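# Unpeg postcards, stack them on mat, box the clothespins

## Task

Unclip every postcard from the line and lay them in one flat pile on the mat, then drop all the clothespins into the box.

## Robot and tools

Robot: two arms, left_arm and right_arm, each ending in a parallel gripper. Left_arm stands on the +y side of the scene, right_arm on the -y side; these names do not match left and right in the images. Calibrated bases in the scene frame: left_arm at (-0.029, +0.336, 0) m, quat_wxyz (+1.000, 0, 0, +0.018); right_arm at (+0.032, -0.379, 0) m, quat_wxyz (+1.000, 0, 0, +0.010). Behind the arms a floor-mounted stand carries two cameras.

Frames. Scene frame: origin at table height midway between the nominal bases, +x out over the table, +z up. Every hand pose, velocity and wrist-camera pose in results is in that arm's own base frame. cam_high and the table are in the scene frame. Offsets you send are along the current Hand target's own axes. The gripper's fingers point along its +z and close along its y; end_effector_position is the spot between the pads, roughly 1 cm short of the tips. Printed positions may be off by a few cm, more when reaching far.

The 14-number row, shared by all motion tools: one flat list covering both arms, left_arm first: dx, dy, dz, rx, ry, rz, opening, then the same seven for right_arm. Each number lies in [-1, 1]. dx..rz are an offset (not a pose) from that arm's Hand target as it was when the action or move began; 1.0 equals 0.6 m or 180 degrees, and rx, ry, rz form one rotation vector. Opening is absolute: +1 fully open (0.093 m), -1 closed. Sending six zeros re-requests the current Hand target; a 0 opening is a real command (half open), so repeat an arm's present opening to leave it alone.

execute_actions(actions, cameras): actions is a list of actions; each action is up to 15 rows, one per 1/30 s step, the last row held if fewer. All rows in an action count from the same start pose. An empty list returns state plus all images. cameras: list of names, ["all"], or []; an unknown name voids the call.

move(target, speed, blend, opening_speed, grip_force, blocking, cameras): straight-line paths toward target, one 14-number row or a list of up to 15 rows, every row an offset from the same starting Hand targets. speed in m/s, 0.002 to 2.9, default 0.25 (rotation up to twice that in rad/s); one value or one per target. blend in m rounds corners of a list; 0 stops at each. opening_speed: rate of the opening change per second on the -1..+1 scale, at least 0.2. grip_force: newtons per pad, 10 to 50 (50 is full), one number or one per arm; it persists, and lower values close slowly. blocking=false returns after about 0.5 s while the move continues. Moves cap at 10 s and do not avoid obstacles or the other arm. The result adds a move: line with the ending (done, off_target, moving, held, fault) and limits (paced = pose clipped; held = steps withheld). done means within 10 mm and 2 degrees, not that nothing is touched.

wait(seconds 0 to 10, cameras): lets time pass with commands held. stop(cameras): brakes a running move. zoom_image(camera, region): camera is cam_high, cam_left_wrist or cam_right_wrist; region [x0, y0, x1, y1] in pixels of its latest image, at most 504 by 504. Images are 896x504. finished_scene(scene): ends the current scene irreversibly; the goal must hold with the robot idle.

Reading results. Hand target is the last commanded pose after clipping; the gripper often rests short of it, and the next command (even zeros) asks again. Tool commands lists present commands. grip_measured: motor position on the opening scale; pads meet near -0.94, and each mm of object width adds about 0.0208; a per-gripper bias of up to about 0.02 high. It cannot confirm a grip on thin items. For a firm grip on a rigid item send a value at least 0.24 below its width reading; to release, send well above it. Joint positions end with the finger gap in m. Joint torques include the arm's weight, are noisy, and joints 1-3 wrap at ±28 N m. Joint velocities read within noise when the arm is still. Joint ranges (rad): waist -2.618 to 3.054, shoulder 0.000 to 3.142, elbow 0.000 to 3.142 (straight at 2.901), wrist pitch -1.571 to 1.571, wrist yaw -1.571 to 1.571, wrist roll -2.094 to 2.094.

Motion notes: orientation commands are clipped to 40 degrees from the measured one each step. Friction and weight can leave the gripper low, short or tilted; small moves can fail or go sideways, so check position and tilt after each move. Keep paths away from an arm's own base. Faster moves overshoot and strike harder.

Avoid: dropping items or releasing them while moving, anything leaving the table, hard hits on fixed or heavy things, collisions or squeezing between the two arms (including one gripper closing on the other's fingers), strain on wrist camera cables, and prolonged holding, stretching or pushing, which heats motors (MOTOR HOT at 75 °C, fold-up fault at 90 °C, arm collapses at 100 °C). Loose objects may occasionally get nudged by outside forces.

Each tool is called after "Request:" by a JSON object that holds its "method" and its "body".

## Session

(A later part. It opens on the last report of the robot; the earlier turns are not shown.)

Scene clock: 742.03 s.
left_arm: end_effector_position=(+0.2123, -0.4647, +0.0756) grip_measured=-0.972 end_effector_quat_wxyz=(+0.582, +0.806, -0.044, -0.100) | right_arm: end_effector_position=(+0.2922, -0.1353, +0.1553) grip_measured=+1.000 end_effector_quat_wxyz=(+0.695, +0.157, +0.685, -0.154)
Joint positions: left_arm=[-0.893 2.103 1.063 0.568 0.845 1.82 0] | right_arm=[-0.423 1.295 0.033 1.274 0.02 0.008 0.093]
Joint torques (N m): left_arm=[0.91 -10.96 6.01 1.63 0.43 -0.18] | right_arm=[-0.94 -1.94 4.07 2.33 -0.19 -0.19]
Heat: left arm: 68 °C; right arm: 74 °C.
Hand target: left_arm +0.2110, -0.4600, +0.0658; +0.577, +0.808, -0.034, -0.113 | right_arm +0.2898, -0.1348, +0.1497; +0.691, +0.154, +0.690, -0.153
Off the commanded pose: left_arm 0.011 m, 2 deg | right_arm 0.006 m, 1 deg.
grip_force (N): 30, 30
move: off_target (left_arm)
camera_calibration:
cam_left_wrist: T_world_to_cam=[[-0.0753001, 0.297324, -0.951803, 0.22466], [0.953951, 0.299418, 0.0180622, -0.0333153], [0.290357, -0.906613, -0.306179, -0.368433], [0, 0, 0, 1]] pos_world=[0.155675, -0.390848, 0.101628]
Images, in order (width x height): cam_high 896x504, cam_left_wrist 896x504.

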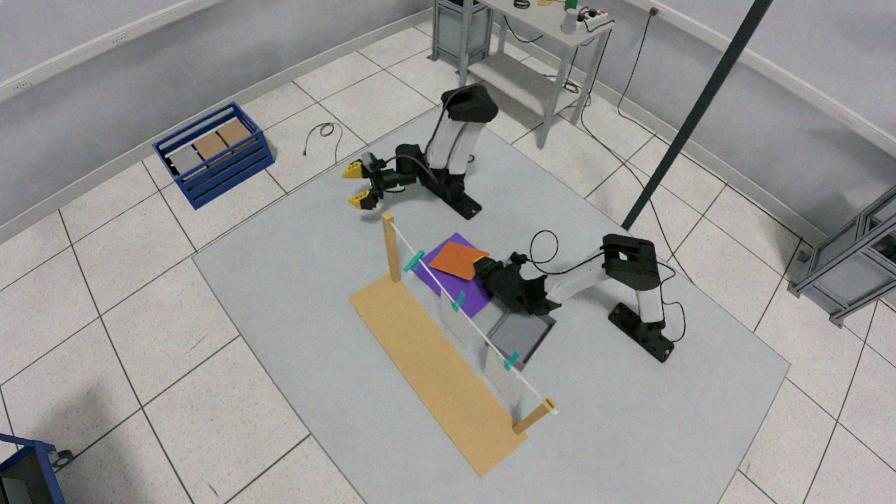

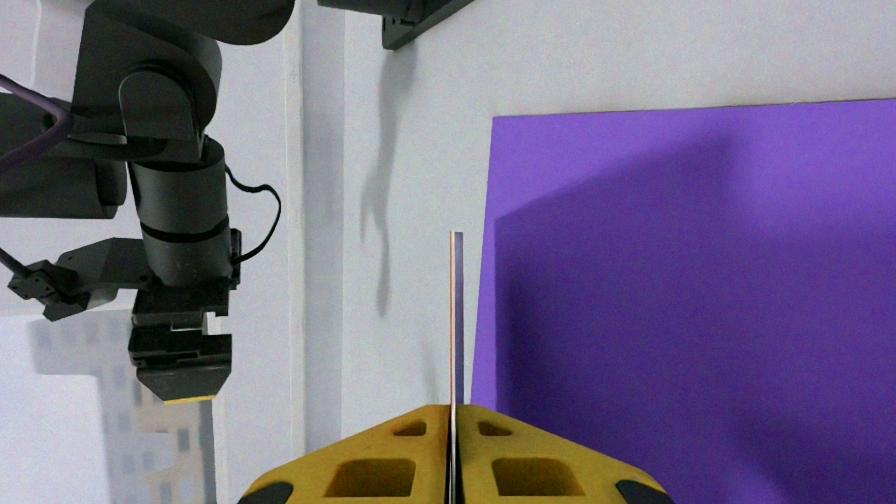

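Request:
{"method": "move", "body": {"target": [-0.0028,-0.0467,-0.0007,0,0,0,-1, 0,0,0,0,0,0,1], "speed": 0.05, "cameras": ["cam_high","cam_left_wrist"]}}

Request:
{"method": "zoom_image", "body": {"camera": "cam_high", "region": [390, 200, 550, 330]}}

Scene clock: 770.27 s.
left_arm: end_effector_position=(+0.2087, -0.4548, +0.0485) grip_measured=-0.972 end_effector_quat_wxyz=(+0.582, +0.806, -0.041, -0.102) | right_arm: end_effector_position=(+0.2922, -0.1353, +0.1553) grip_measured=+1.000 end_effector_quat_wxyz=(+0.695, +0.157, +0.685, -0.154)
Joint positions: left_arm=[-0.884 2.157 1.003 0.676 0.853 1.82 0] | right_arm=[-0.423 1.295 0.033 1.274 0.02 0.008 0.093]
Joint torques (N m): left_arm=[0.92 -10.92 5.53 1.61 0.43 -0.12] | right_arm=[-0.76 -1.96 4.12 2.31 -0.2 -0.2]
Heat: left arm: 66 °C; right arm: 75 °C. Fold the right arm in close to its base, or ease its load, before you think long.
Hand target: left_arm +0.2073, -0.4499, +0.0398; +0.577, +0.808, -0.034, -0.113 | right_arm +0.2898, -0.1348, +0.1497; +0.691, +0.154, +0.690, -0.153
Off the commanded pose: left_arm 0.010 m, 2 deg | right_arm 0.006 m, 1 deg.
MOTOR HOT: joint 4 (wrist pitch) of the right arm reports 75 °C; the controller's stop level is 90 °C. To cool a motor, set the load down, stop pushing, or move to a pose that needs little force.
grip_force (N): 30, 30
move: done
camera_calibration:
cam_left_wrist: T_world_to_cam=[[-0.0824835, 0.299716, -0.950456, 0.19818], [0.953572, 0.300921, 0.0121382, -0.0314395], [0.28965, -0.905327, -0.310622, -0.365733], [0, 0, 0, 1]] pos_world=[0.152261, -0.381045, 0.0751386]
Images, in order (width x height): cam_high 896x504, cam_left_wrist 896x504.

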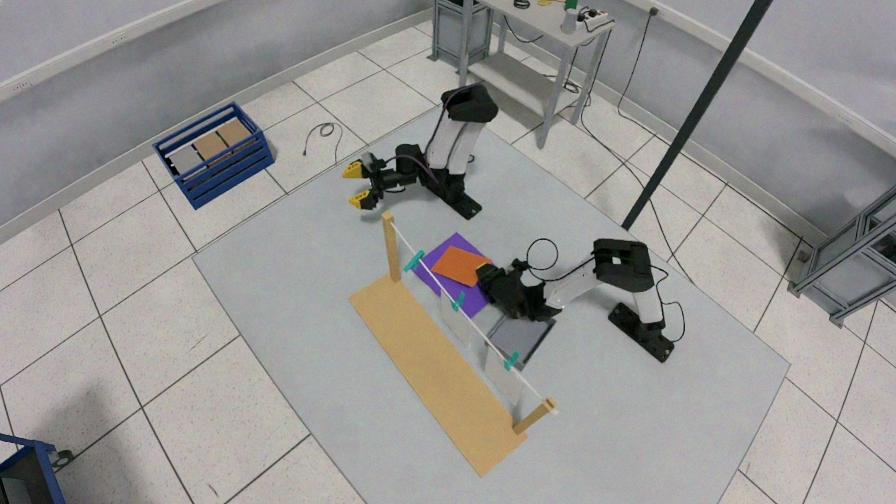

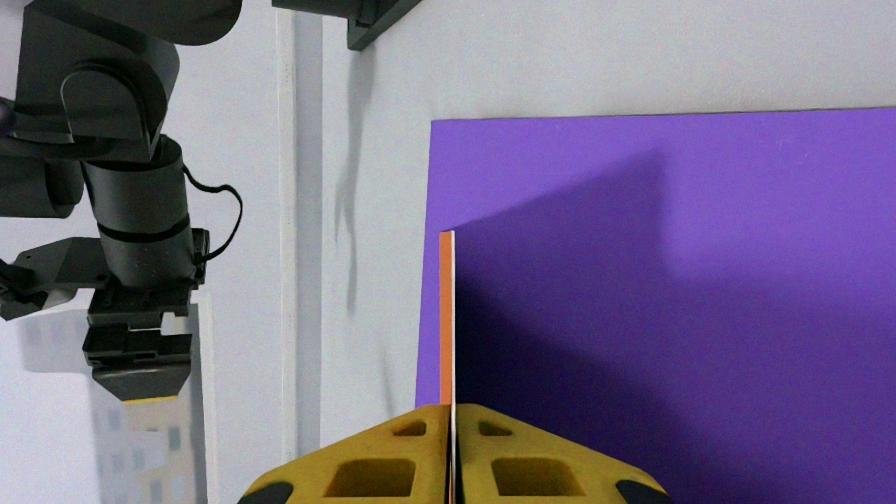

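Scaled by 3.150 from the camera's 896x504 image, which has a finer 1280x720 frame.

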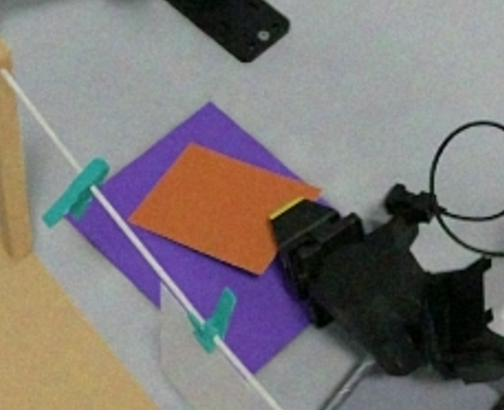

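Request:
{"method": "move", "body": {"target": [[0,0,0,0,0,0,-0.5, 0,0,0,0,0,0,1],[0.0055,-0.0347,-0.0762,0,0,0,-0.5, 0.0912,0,-0.0895,0,0.4444,0,1]], "speed": 0.06, "cameras": ["cam_high","cam_left_wrist"]}}

Request:
{"method": "zoom_image", "body": {"camera": "cam_high", "region": [390, 200, 550, 330]}}

Scene clock: 824.07 s.
left_arm: end_effector_position=(+0.2189, -0.4201, +0.0415) grip_measured=-0.501 end_effector_quat_wxyz=(+0.586, +0.802, -0.041, -0.106) | right_arm: end_effector_position=(+0.2457, -0.1129, +0.0989) grip_measured=+1.000 end_effector_quat_wxyz=(+0.216, +0.210, +0.952, -0.051)
Joint positions: left_arm=[-0.8 2.138 0.918 0.706 0.936 1.868 0.021] | right_arm=[-0.423 1.167 0.772 -0.728 0.012 0.008 0.093]
Joint torques (N m): left_arm=[1.35 -12.6 4.07 1.25 0.39 0.11] | right_arm=[-1.03 -2.66 9.7 1.27 -0.15 -0.16]
Heat: left arm: 63 °C; right arm: 73 °C. Fold the right arm in close to its base, or ease its load, before you think long.
Hand target: left_arm +0.2166, -0.4112, +0.0351; +0.577, +0.808, -0.034, -0.113 (not the last commanded pose) | right_arm +0.2510, -0.1166, +0.1061; +0.222, +0.211, +0.951, -0.049 (not the last commanded pose)
Off the commanded pose: left_arm 0.020 m, 2 deg | right_arm 0.006 m, 16 deg.
MOTOR HOT: still on. Joint 4 (wrist pitch) of the right arm reports 73 °C.
grip_force (N): 30, 30
move: off_target (left_arm, right_arm; path cut at 10 s); path passed 1 of 2 targets
camera_calibration:
cam_left_wrist: T_world_to_cam=[[-0.0889603, 0.289806, -0.952942, 0.179342], [0.954567, 0.297992, 0.00151237, -0.0523813], [0.284407, -0.909513, -0.303149, -0.340392], [0, 0, 0, 1]] pos_world=[0.162766, -0.345956, 0.0677927]
Images, in order (width x height): cam_high 896x504, cam_left_wrist 896x504.

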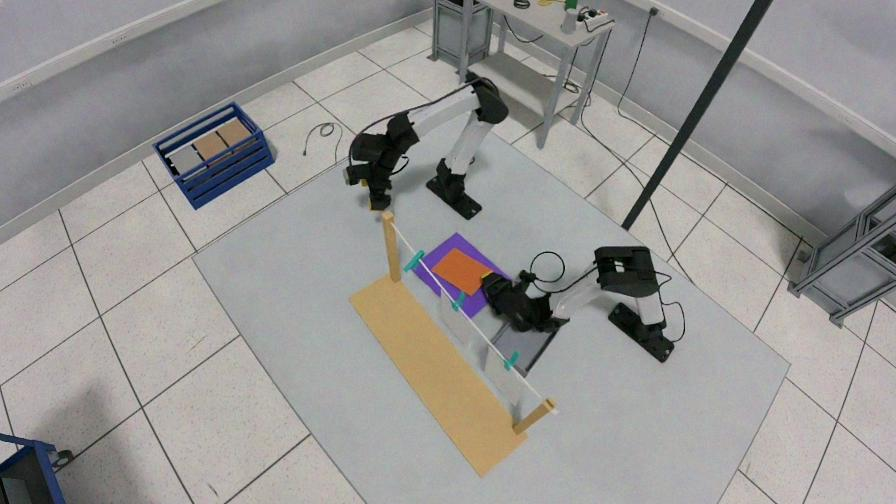

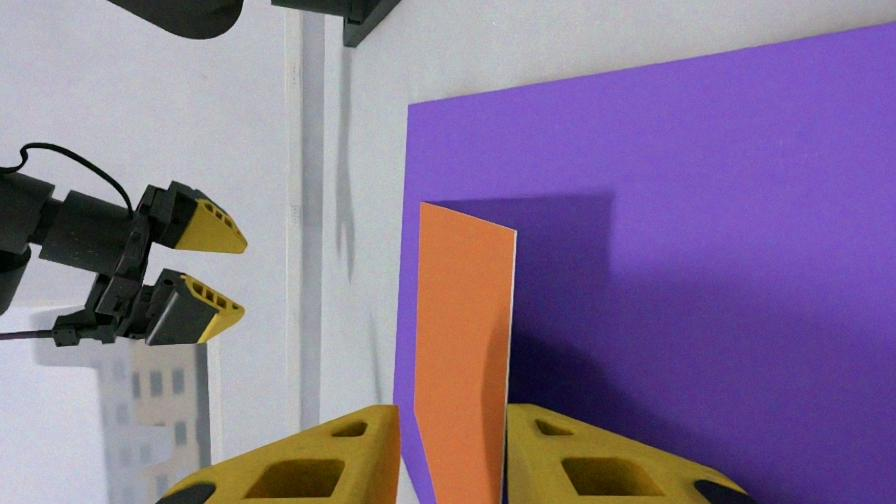

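Scaled by 3.150 from the camera's 896x504 image, which has a finer 1280x720 frame.

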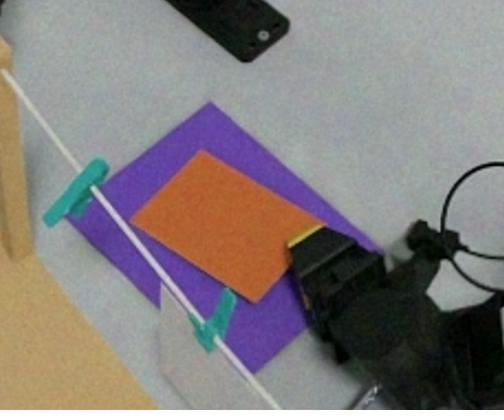

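Request:
{"method": "move", "body": {"target": [0.0042,-0.0272,-0.0848,0,0,0,-0.5, 0.0243,0,0.0085,0,0.089,0,1], "speed": 0.06, "cameras": ["cam_high","cam_left_wrist"]}}

Request:
{"method": "zoom_image", "body": {"camera": "cam_high", "region": [390, 200, 550, 330]}}

Scene clock: 841.00 s.
left_arm: end_effector_position=(+0.2340, -0.3675, +0.0413) grip_measured=-0.501 end_effector_quat_wxyz=(+0.587, +0.802, -0.044, -0.100) | right_arm: end_effector_position=(+0.2363, -0.1084, +0.0905) grip_measured=+1.000 end_effector_quat_wxyz=(+0.084, +0.214, +0.973, -0.023)
Joint positions: left_arm=[-0.662 2.067 0.827 0.616 1.047 2.012 0.021] | right_arm=[-0.423 1.378 0.965 -0.984 0.01 0.008 0.093]
Joint torques (N m): left_arm=[1.18 -11.79 4.05 0.98 0.47 0.09] | right_arm=[-1.09 -4.19 9.02 0.71 -0.15 -0.18]
Heat: left arm: 66 °C; right arm: 66 °C.
Hand target: left_arm +0.2292, -0.3593, +0.0353; +0.577, +0.808, -0.034, -0.113 | right_arm +0.2412, -0.1120, +0.0951; +0.087, +0.216, +0.972, -0.019
Off the commanded pose: left_arm 0.011 m, 2 deg | right_arm 0.008 m, 1 deg.
MOTOR HOT: cleared for the motors of the right arm.
grip_force (N): 30, 30
move: off_target (left_arm)
camera_calibration:
cam_left_wrist: T_world_to_cam=[[-0.0771999, 0.287499, -0.954665, 0.161702], [0.95391, 0.299806, 0.0131482, -0.0822186], [0.289994, -0.909649, -0.297393, -0.298488], [0, 0, 0, 1]] pos_world=[0.177472, -0.293359, 0.066684]
Images, in order (width x height): cam_high 896x504, cam_left_wrist 896x504.

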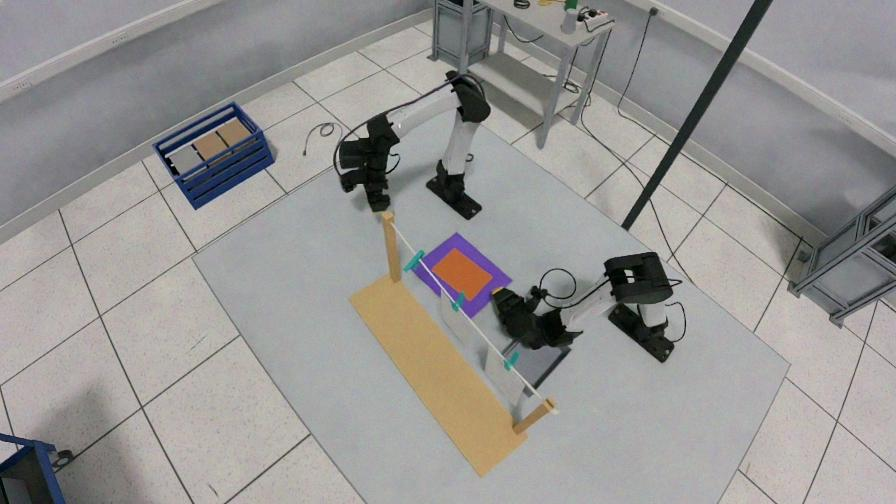

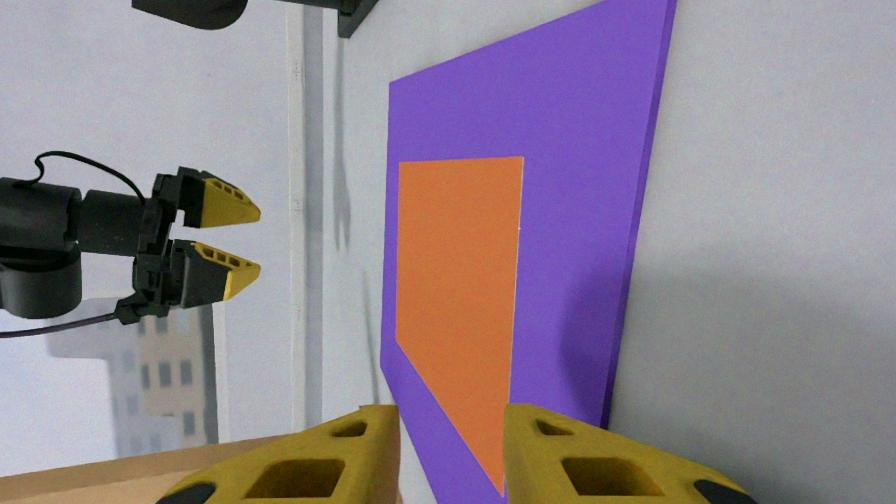

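Scaled by 3.150 from the camera's 896x504 image, which has a finer 1280x720 frame.

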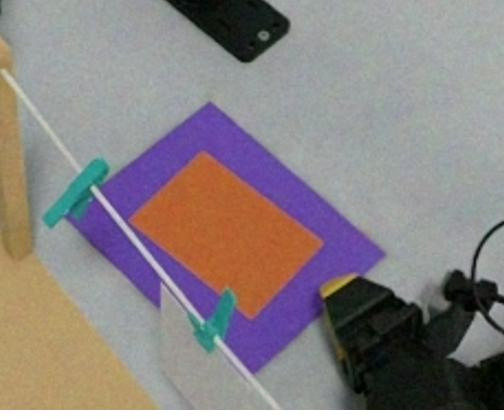

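Request:
{"method": "zoom_image", "body": {"camera": "cam_high", "region": [470, 270, 620, 420]}}

Scaled by 3.360 from the camera's 896x504 image, which has a finer 1280x720 frame.

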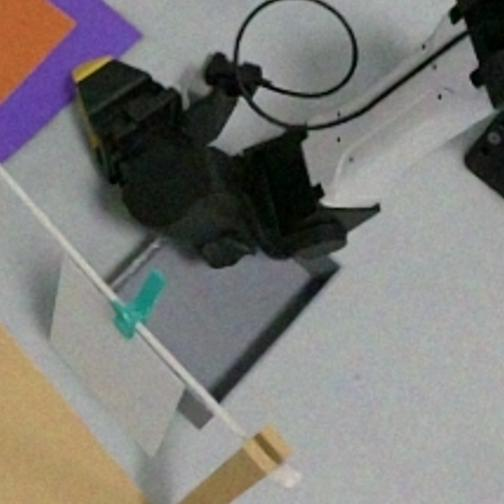

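Request:
{"method": "move", "body": {"target": [[-0.0406,0.2663,-0.0873,0,0,0,-0.5, 0,0,0,0,0,0,1],[-0.0877,0.001,-0.63,0.2081,0.4011,-0.4104,1, 0,0,0,0,0,0,1]], "speed": [0.1,0.2], "blend": 0.03, "cameras": ["cam_high"]}}

Request:
{"method": "zoom_image", "body": {"camera": "cam_high", "region": [380, 200, 580, 410]}}

Request:
{"method": "zoom_image", "body": {"camera": "cam_high", "region": [395, 235, 475, 315]}}

Scene clock: 885.33 s.
left_arm: end_effector_position=(+0.2578, -0.0029, +0.1540) grip_measured=+1.000 end_effector_quat_wxyz=(+0.061, +0.712, +0.698, +0.056) | right_arm: end_effector_position=(+0.2362, -0.1083, +0.0905) grip_measured=+1.000 end_effector_quat_wxyz=(+0.084, +0.214, +0.973, -0.023)
Joint positions: left_arm=[-0.006 1.367 1.21 -1.249 0.008 1.584 0.093] | right_arm=[-0.423 1.378 0.965 -0.984 0.01 0.008 0.093]
Joint torques (N m): left_arm=[0.81 -4.45 11.17 0.42 0.01 -0.12] | right_arm=[-1.02 -4.19 9.13 0.72 -0.11 -0.19]
Heat: left arm: 62 °C; right arm: 65 °C.
Hand target: left_arm +0.2617, -0.0001, +0.1602; +0.061, +0.705, +0.704, +0.062 | right_arm +0.2412, -0.1120, +0.0951; +0.087, +0.216, +0.972, -0.019
Off the commanded pose: left_arm 0.008 m, 1 deg | right_arm 0.008 m, 1 deg.
grip_force (N): 30, 30
move: done
Images, in order (width x height): cam_high 896x504.

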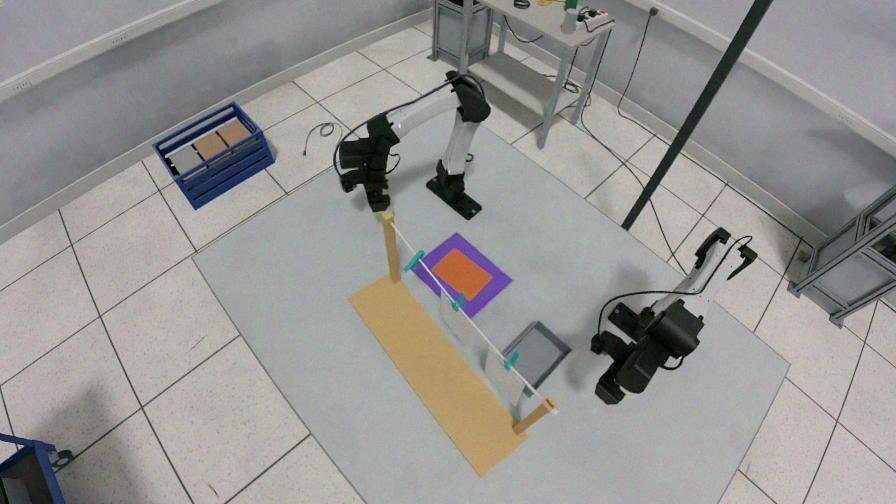

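Scaled by 2.400 from the camera's 896x504 image, which has a finer 1280x720 frame.

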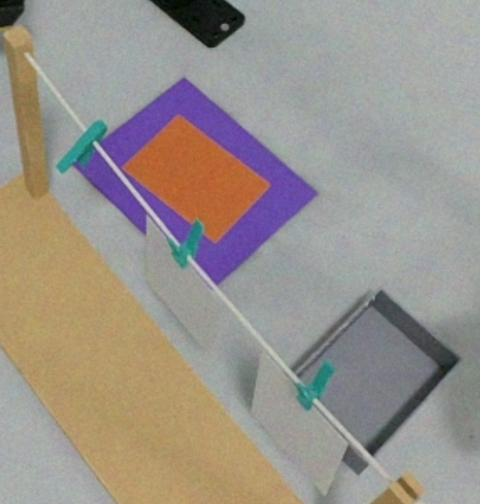

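Scaled by 6.300 from the camera's 896x504 image, which has a finer 1280x720 frame.

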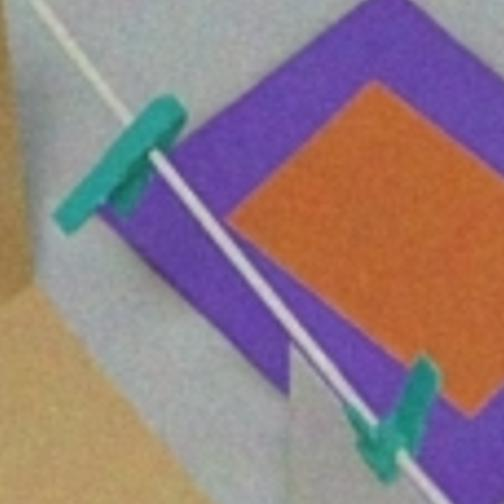

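Request:
{"method": "move", "body": {"target": [0,0,0,0,0,0,1, 0.1383,0.4937,-0.2783,0.1875,-0.5108,-0.5539,1], "speed": 0.2, "cameras": ["cam_high","cam_right_wrist"]}}

Request:
{"method": "zoom_image", "body": {"camera": "cam_high", "region": [380, 200, 520, 310]}}

Scene clock: 934.40 s.
left_arm: end_effector_position=(+0.2578, -0.0029, +0.1540) grip_measured=+1.000 end_effector_quat_wxyz=(+0.061, +0.712, +0.698, +0.056) | right_arm: end_effector_position=(+0.2638, +0.2044, +0.2521) grip_measured=+1.000 end_effector_quat_wxyz=(+0.575, -0.563, +0.424, -0.415)
Joint positions: left_arm=[-0.006 1.367 1.21 -1.249 0.008 1.584 0.093] | right_arm=[0.984 0.983 0.407 0.585 0.684 -1.556 0.093]
Joint torques (N m): left_arm=[0.81 -4.46 11.18 0.42 0 -0.12] | right_arm=[-0.91 -1.62 6.2 2.21 -0.13 -0.16]
Heat: left arm: 55 °C; right arm: 66 °C.
Hand target: left_arm +0.2617, -0.0001, +0.1602; +0.061, +0.705, +0.704, +0.062 | right_arm +0.2658, +0.2033, +0.2449; +0.569, -0.569, +0.421, -0.419
Off the commanded pose: left_arm 0.008 m, 1 deg | right_arm 0.007 m, 1 deg.
grip_force (N): 30, 30
move: done
camera_calibration:
cam_right_wrist: T_world_to_cam=[[-0.00225294, -0.00756608, 0.999969, -0.249622], [-0.144451, -0.989481, -0.00781218, 0.280115], [0.989509, -0.144464, 0.00113631, -0.146306], [0, 0, 0, 1]] pos_world=[0.184671, 0.254144, 0.251969]
Images, in order (width x height): cam_high 896x504, cam_right_wrist 896x504.

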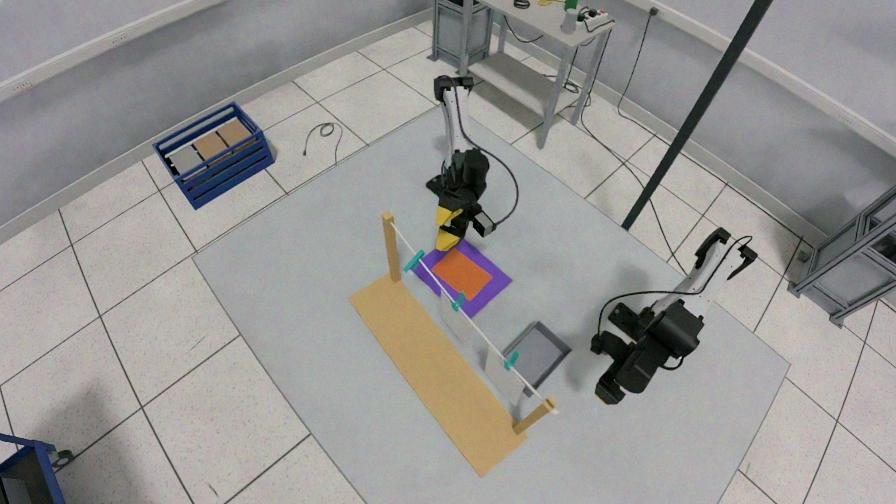

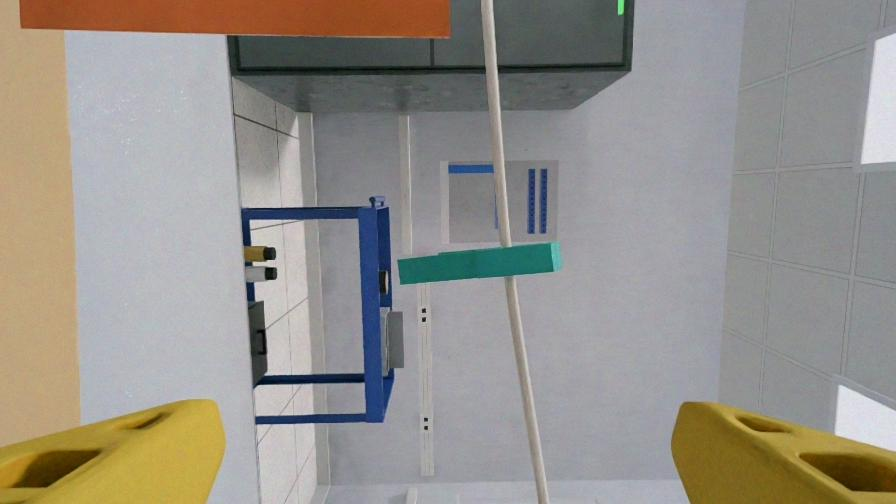

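Scaled by 3.600 from the camera's 896x504 image, which has a finer 1280x720 frame.

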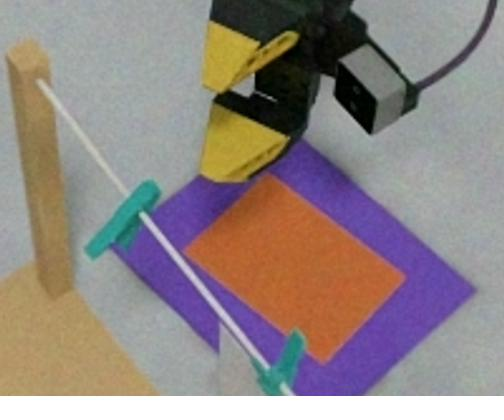

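Request:
{"method": "move", "body": {"target": [0,0,0,0,0,0,1, 0,0.0217,0.0833,0,0,0,1], "speed": 0.1, "cameras": ["cam_right_wrist"]}}

Scene clock: 965.30 s.
left_arm: end_effector_position=(+0.2578, -0.0029, +0.1540) grip_measured=+1.000 end_effector_quat_wxyz=(+0.061, +0.712, +0.698, +0.056) | right_arm: end_effector_position=(+0.3077, +0.2142, +0.2203) grip_measured=+1.000 end_effector_quat_wxyz=(+0.559, -0.577, +0.425, -0.417)
Joint positions: left_arm=[-0.006 1.367 1.21 -1.249 0.008 1.584 0.093] | right_arm=[0.845 1.24 0.432 0.775 0.549 -1.559 0.093]
Joint torques (N m): left_arm=[0.8 -4.45 11.17 0.42 0 -0.12] | right_arm=[-0.84 -3.36 9.62 2.3 -0.18 -0.12]
Heat: left arm: 57 °C; right arm: 63 °C.
Hand target: left_arm +0.2617, -0.0001, +0.1602; +0.061, +0.705, +0.704, +0.062 | right_arm +0.3136, +0.2181, +0.2319; +0.569, -0.569, +0.421, -0.419
Off the commanded pose: left_arm 0.008 m, 1 deg | right_arm 0.013 m, 2 deg.
grip_force (N): 30, 30
move: off_target (right_arm)
camera_calibration:
cam_right_wrist: T_world_to_cam=[[0.0242061, 0.0280596, 0.999313, -0.233242], [-0.147857, -0.988512, 0.0313378, 0.288212], [0.988712, -0.148514, -0.0197792, -0.182657], [0, 0, 0, 1]] pos_world=[0.228855, 0.264318, 0.220437]
Images, in order (width x height): cam_right_wrist 896x504.

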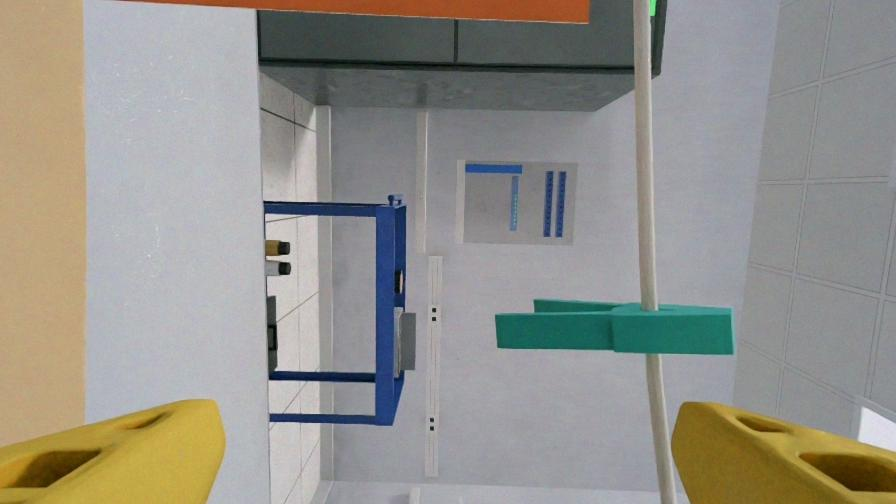

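Request:
{"method": "move", "body": {"target": [0,0,0,0,0,0,1, 0,-0.02,0,0,0,0,1], "speed": 0.1, "cameras": ["cam_right_wrist"]}}

Scene clock: 984.03 s.
left_arm: end_effector_position=(+0.2578, -0.0029, +0.1540) grip_measured=+1.000 end_effector_quat_wxyz=(+0.061, +0.712, +0.698, +0.056) | right_arm: end_effector_position=(+0.3106, +0.2176, +0.2257) grip_measured=+1.000 end_effector_quat_wxyz=(+0.556, -0.581, +0.425, -0.416)
Joint positions: left_arm=[-0.006 1.367 1.21 -1.249 0.008 1.584 0.093] | right_arm=[0.845 1.24 0.466 0.732 0.548 -1.56 0.093]
Joint torques (N m): left_arm=[0.81 -4.45 11.18 0.42 0 -0.12] | right_arm=[-0.8 -6.58 9.48 2.03 -0.12 -0.17]
Heat: left arm: 58 °C; right arm: 64 °C.
Hand target: left_arm +0.2617, -0.0001, +0.1602; +0.061, +0.705, +0.704, +0.062 | right_arm +0.3136, +0.2180, +0.2439; +0.569, -0.569, +0.421, -0.419
Off the commanded pose: left_arm 0.008 m, 1 deg | right_arm 0.018 m, 2 deg.
grip_force (N): 30, 30
move: off_target (right_arm)
camera_calibration:
cam_right_wrist: T_world_to_cam=[[0.0299033, 0.0349413, 0.998942, -0.241969], [-0.146892, -0.988385, 0.0389692, 0.289729], [0.9887, -0.147901, -0.0244234, -0.183935], [0, 0, 0, 1]] pos_world=[0.231651, 0.267614, 0.22593]
Images, in order (width x height): cam_right_wrist 896x504.

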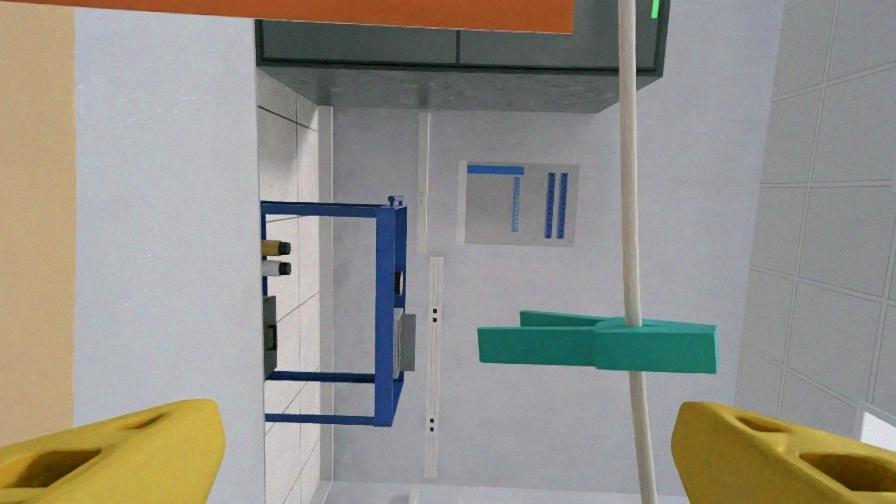

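Request:
{"method": "move", "body": {"target": [0,0,0,0,0,0,1, 0,-0.0167,0.03,0,0,0,1], "speed": 0.08, "cameras": ["cam_right_wrist"]}}

Scene clock: 996.90 s.
left_arm: end_effector_position=(+0.2578, -0.0029, +0.1540) grip_measured=+1.000 end_effector_quat_wxyz=(+0.061, +0.712, +0.698, +0.056) | right_arm: end_effector_position=(+0.3254, +0.2201, +0.2475) grip_measured=+1.000 end_effector_quat_wxyz=(+0.567, -0.569, +0.424, -0.418)
Joint positions: left_arm=[-0.006 1.367 1.21 -1.249 0.008 1.584 0.093] | right_arm=[0.806 1.258 0.544 0.706 0.51 -1.56 0.093]
Joint torques (N m): left_arm=[0.8 -4.48 11.17 0.42 0 -0.12] | right_arm=[-0.7 -3.84 9.76 2.06 -0.13 -0.12]
Heat: left arm: 58 °C; right arm: 66 °C.
Hand target: left_arm +0.2617, -0.0001, +0.1602; +0.061, +0.705, +0.704, +0.062 | right_arm +0.3308, +0.2234, +0.2538; +0.569, -0.569, +0.421, -0.419
Off the commanded pose: left_arm 0.008 m, 1 deg | right_arm 0.009 m, 0 deg.
grip_force (N): 30, 30
move: done
camera_calibration:
cam_right_wrist: T_world_to_cam=[[0.00789681, 0.0106875, 0.999912, -0.252068], [-0.148556, -0.988834, 0.0117423, 0.300937], [0.988873, -0.148635, -0.00622096, -0.202119], [0, 0, 0, 1]] pos_world=[0.246566, 0.270229, 0.247255]
Images, in order (width x height): cam_right_wrist 896x504.

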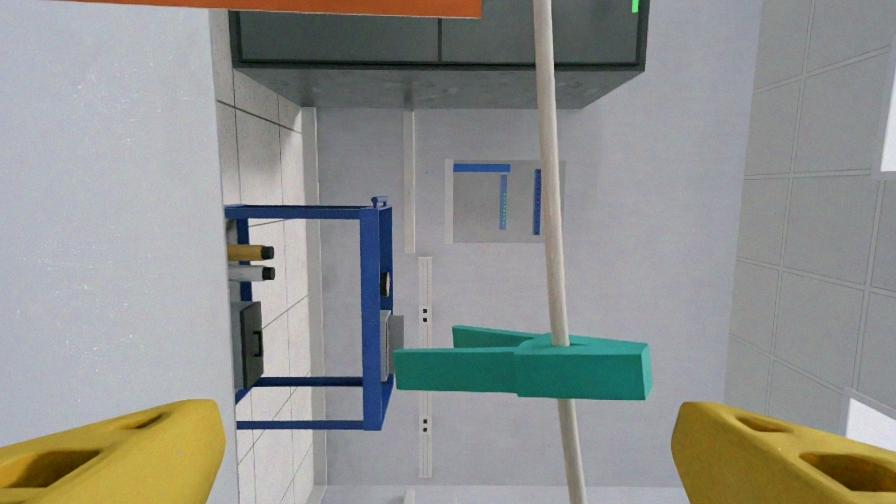

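Request:
{"method": "move", "body": {"target": [0,0,0,0,0,0,1, 0,0.02,-0.01,0,0,0,1], "speed": 0.08, "cameras": ["cam_right_wrist"]}}

Scene clock: 1006.60 s.
left_arm: end_effector_position=(+0.2578, -0.0029, +0.1540) grip_measured=+1.000 end_effector_quat_wxyz=(+0.061, +0.712, +0.698, +0.056) | right_arm: end_effector_position=(+0.3253, +0.2202, +0.2541) grip_measured=+1.000 end_effector_quat_wxyz=(+0.578, -0.559, +0.423, -0.419)
Joint positions: left_arm=[-0.006 1.367 1.21 -1.249 0.008 1.584 0.093] | right_arm=[0.806 1.258 0.544 0.736 0.51 -1.56 0.093]
Joint torques (N m): left_arm=[0.8 -4.45 11.18 0.42 0 -0.12] | right_arm=[0.43 -3.23 5.57 2.28 -0.03 -0.13]
Heat: left arm: 58 °C; right arm: 65 °C.
Hand target: left_arm +0.2617, -0.0001, +0.1602; +0.061, +0.705, +0.704, +0.062 | right_arm +0.3250, +0.2216, +0.2418; +0.569, -0.569, +0.421, -0.419
Off the commanded pose: left_arm 0.008 m, 1 deg | right_arm 0.012 m, 2 deg.
grip_force (N): 30, 30
move: off_target (right_arm)
camera_calibration:
cam_right_wrist: T_world_to_cam=[[-0.0126457, -0.0108302, 0.999861, -0.247199], [-0.148114, -0.98889, -0.0125846, 0.306935], [0.988889, -0.148252, 0.0109011, -0.206437], [0, 0, 0, 1]] pos_world=[0.246479, 0.270243, 0.253278]
Images, in order (width x height): cam_right_wrist 896x504.

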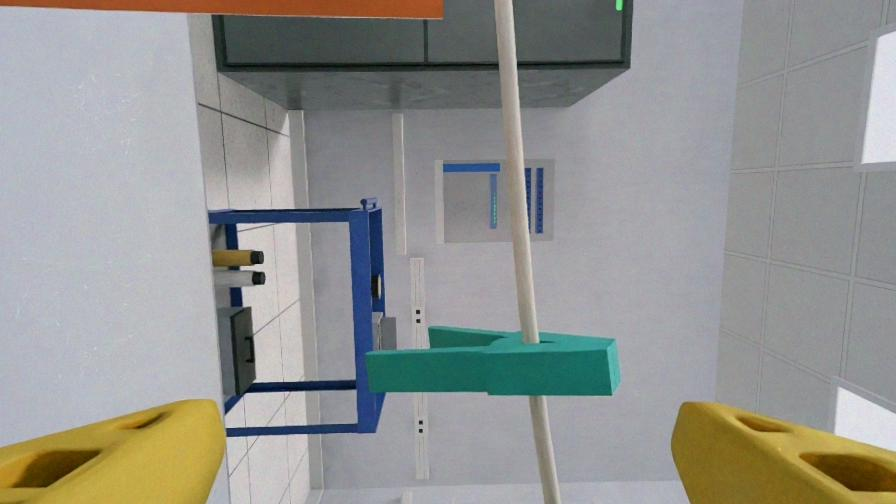

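Request:
{"method": "move", "body": {"target": [[0,0,0,0,0,0,1, 0,0,0,0,0,0,0.31],[0,0,0,0,0,0,1, 0,-0.0133,0.0583,0,0,0,0.31]], "speed": 0.06, "cameras": ["cam_right_wrist","cam_high"]}}

Request:
{"method": "zoom_image", "body": {"camera": "cam_high", "region": [380, 200, 480, 290]}}

Scene clock: 1024.73 s.
left_arm: end_effector_position=(+0.2578, -0.0029, +0.1540) grip_measured=+1.000 end_effector_quat_wxyz=(+0.061, +0.712, +0.698, +0.056) | right_arm: end_effector_position=(+0.3521, +0.2281, +0.2401) grip_measured=+0.313 end_effector_quat_wxyz=(+0.561, -0.575, +0.426, -0.417)
Joint positions: left_arm=[-0.006 1.367 1.21 -1.249 0.008 1.584 0.093] | right_arm=[0.754 1.38 0.613 0.741 0.46 -1.56 0.06]
Joint torques (N m): left_arm=[0.8 -4.48 11.17 0.42 0.01 -0.12] | right_arm=[-0.77 -4.86 9.76 2.22 -0.17 -0.12]
Heat: left arm: 59 °C; right arm: 66 °C.
Hand target: left_arm +0.2617, -0.0001, +0.1602; +0.061, +0.705, +0.704, +0.062 | right_arm +0.3585, +0.2318, +0.2497; +0.569, -0.569, +0.421, -0.419
Off the commanded pose: left_arm 0.008 m, 1 deg | right_arm 0.012 m, 1 deg.
grip_force (N): 30, 30
move: off_target (right_arm)
camera_calibration:
cam_right_wrist: T_world_to_cam=[[0.0205312, 0.0217844, 0.999552, -0.251807], [-0.149882, -0.988397, 0.0246199, 0.310133], [0.988491, -0.150321, -0.0170279, -0.224185], [0, 0, 0, 1]] pos_world=[0.273258, 0.278321, 0.240242]
Images, in order (width x height): cam_high 896x504, cam_right_wrist 896x504.

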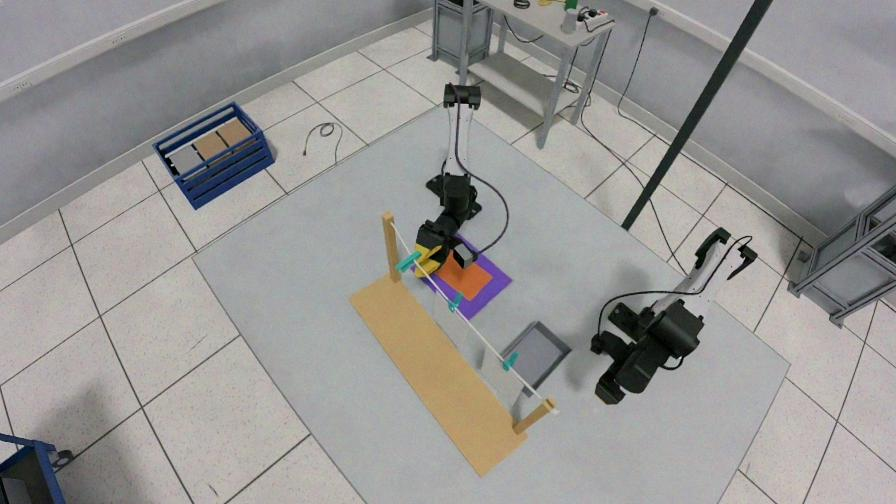

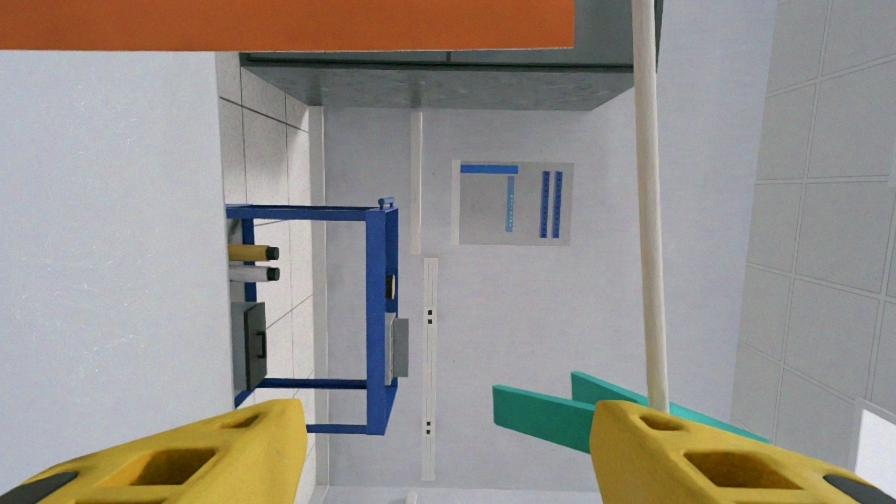

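Scaled by 5.040 from the camera's 896x504 image, which has a finer 1280x720 frame.

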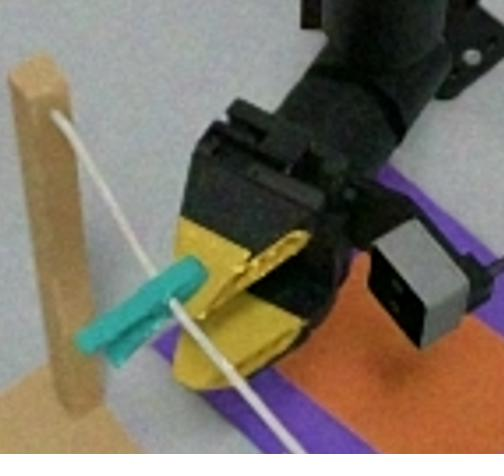

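Request:
{"method": "move", "body": {"target": [[0,0,0,0,0,0,1, 0,0,0,0,0,0,0.75],[0,0,0,0,0,0,1, 0,-0.01,0.05,0,0,0,0.75]], "speed": 0.06, "cameras": ["cam_right_wrist","cam_high"]}}

Request:
{"method": "zoom_image", "body": {"camera": "cam_high", "region": [380, 200, 480, 290]}}

Scene clock: 1041.13 s.
left_arm: end_effector_position=(+0.2578, -0.0029, +0.1540) grip_measured=+1.000 end_effector_quat_wxyz=(+0.061, +0.712, +0.698, +0.056) | right_arm: end_effector_position=(+0.3778, +0.2398, +0.2480) grip_measured=+0.746 end_effector_quat_wxyz=(+0.566, -0.574, +0.421, -0.415)
Joint positions: left_arm=[-0.006 1.367 1.21 -1.249 0.008 1.584 0.093] | right_arm=[0.717 1.475 0.719 0.74 0.412 -1.564 0.081]
Joint torques (N m): left_arm=[0.79 -4.45 11.17 0.42 0 -0.12] | right_arm=[-1.47 -5.42 10.19 2.16 -0.15 -0.09]
Heat: left arm: 59 °C; right arm: 68 °C.
Hand target: left_arm +0.2617, -0.0001, +0.1602; +0.061, +0.705, +0.704, +0.062 | right_arm +0.3872, +0.2406, +0.2556; +0.569, -0.569, +0.421, -0.419
Off the commanded pose: left_arm 0.008 m, 1 deg | right_arm 0.012 m, 1 deg.
grip_force (N): 30, 30
move: off_target (right_arm)
camera_calibration:
cam_right_wrist: T_world_to_cam=[[0.0129921, 0.0187453, 0.99974, -0.256983], [-0.139, -0.990083, 0.0203706, 0.322802], [0.990207, -0.139229, -0.0102577, -0.252726], [0, 0, 0, 1]] pos_world=[0.29846, 0.289231, 0.247748]
Images, in order (width x height): cam_high 896x504, cam_right_wrist 896x504.

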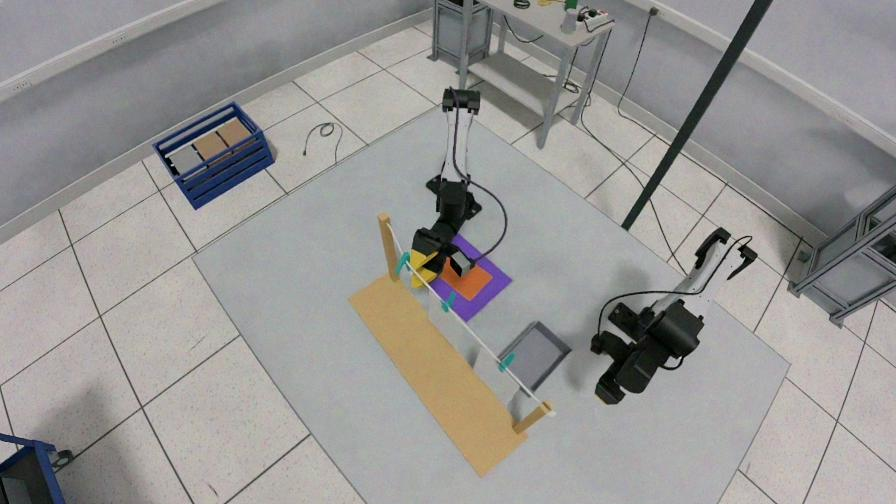

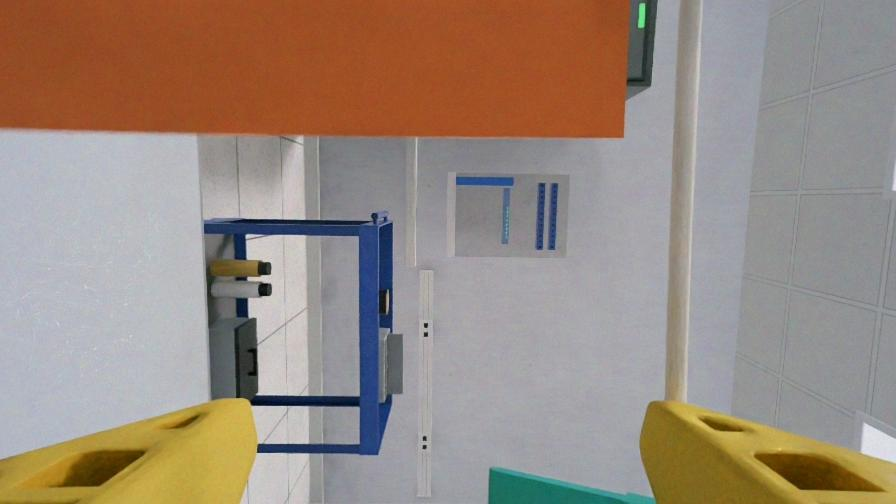

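Scaled by 5.040 from the camera's 896x504 image, which has a finer 1280x720 frame.

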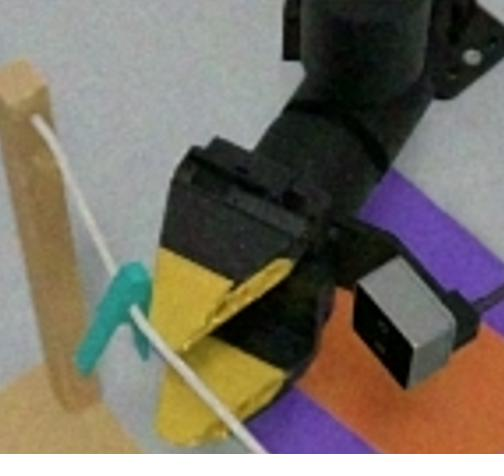

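Request:
{"method": "move", "body": {"target": [0,0,0,0,0,0,1, 0,0,-0.08,0,0,0,0.75], "speed": 0.06, "cameras": ["cam_right_wrist","cam_high"]}}

Request:
{"method": "zoom_image", "body": {"camera": "cam_high", "region": [380, 200, 480, 290]}}

Scene clock: 1050.30 s.
left_arm: end_effector_position=(+0.2578, -0.0029, +0.1540) grip_measured=+1.000 end_effector_quat_wxyz=(+0.061, +0.712, +0.698, +0.056) | right_arm: end_effector_position=(+0.3470, +0.2283, +0.2549) grip_measured=+0.746 end_effector_quat_wxyz=(+0.569, -0.568, +0.423, -0.419)
Joint positions: left_arm=[-0.006 1.367 1.21 -1.249 0.008 1.584 0.093] | right_arm=[0.766 1.34 0.626 0.711 0.469 -1.564 0.081]
Joint torques (N m): left_arm=[0.8 -4.45 11.17 0.42 0 -0.12] | right_arm=[1.07 -8.49 5.87 2.09 0.07 -0.08]
Heat: left arm: 59 °C; right arm: 68 °C.
Hand target: left_arm +0.2617, -0.0001, +0.1602; +0.061, +0.705, +0.704, +0.062 | right_arm +0.3413, +0.2266, +0.2558; +0.569, -0.569, +0.421, -0.419
Off the commanded pose: left_arm 0.008 m, 1 deg | right_arm 0.006 m, 0 deg.
grip_force (N): 30, 30
move: done
camera_calibration:
cam_right_wrist: T_world_to_cam=[[0.00270593, 0.00981488, 0.999948, -0.257703], [-0.14711, -0.989069, 0.0101062, 0.312154], [0.989116, -0.147129, -0.00123248, -0.223887], [0, 0, 0, 1]] pos_world=[0.268069, 0.278331, 0.254259]
Images, in order (width x height): cam_high 896x504, cam_right_wrist 896x504.

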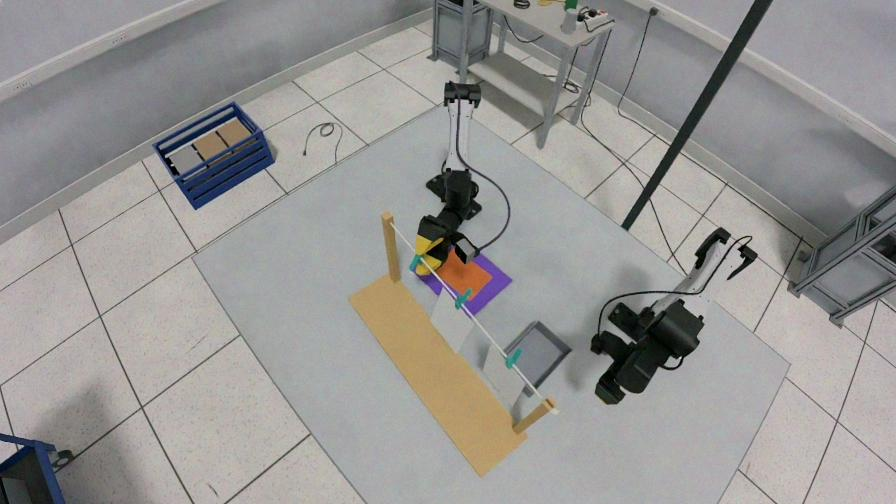

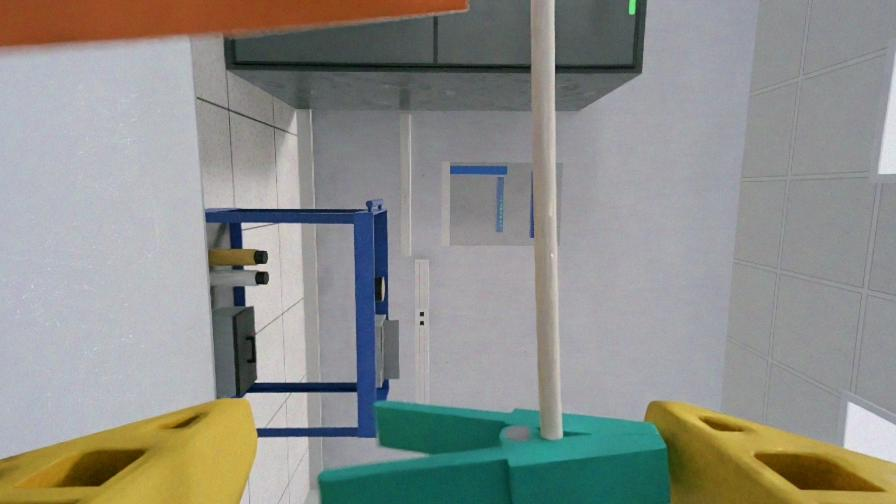

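Scaled by 5.040 from the camera's 896x504 image, which has a finer 1280x720 frame.

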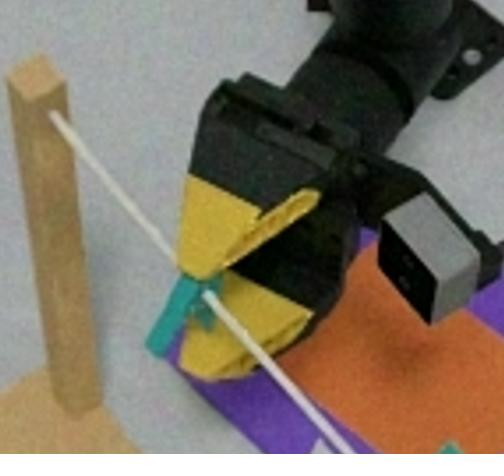

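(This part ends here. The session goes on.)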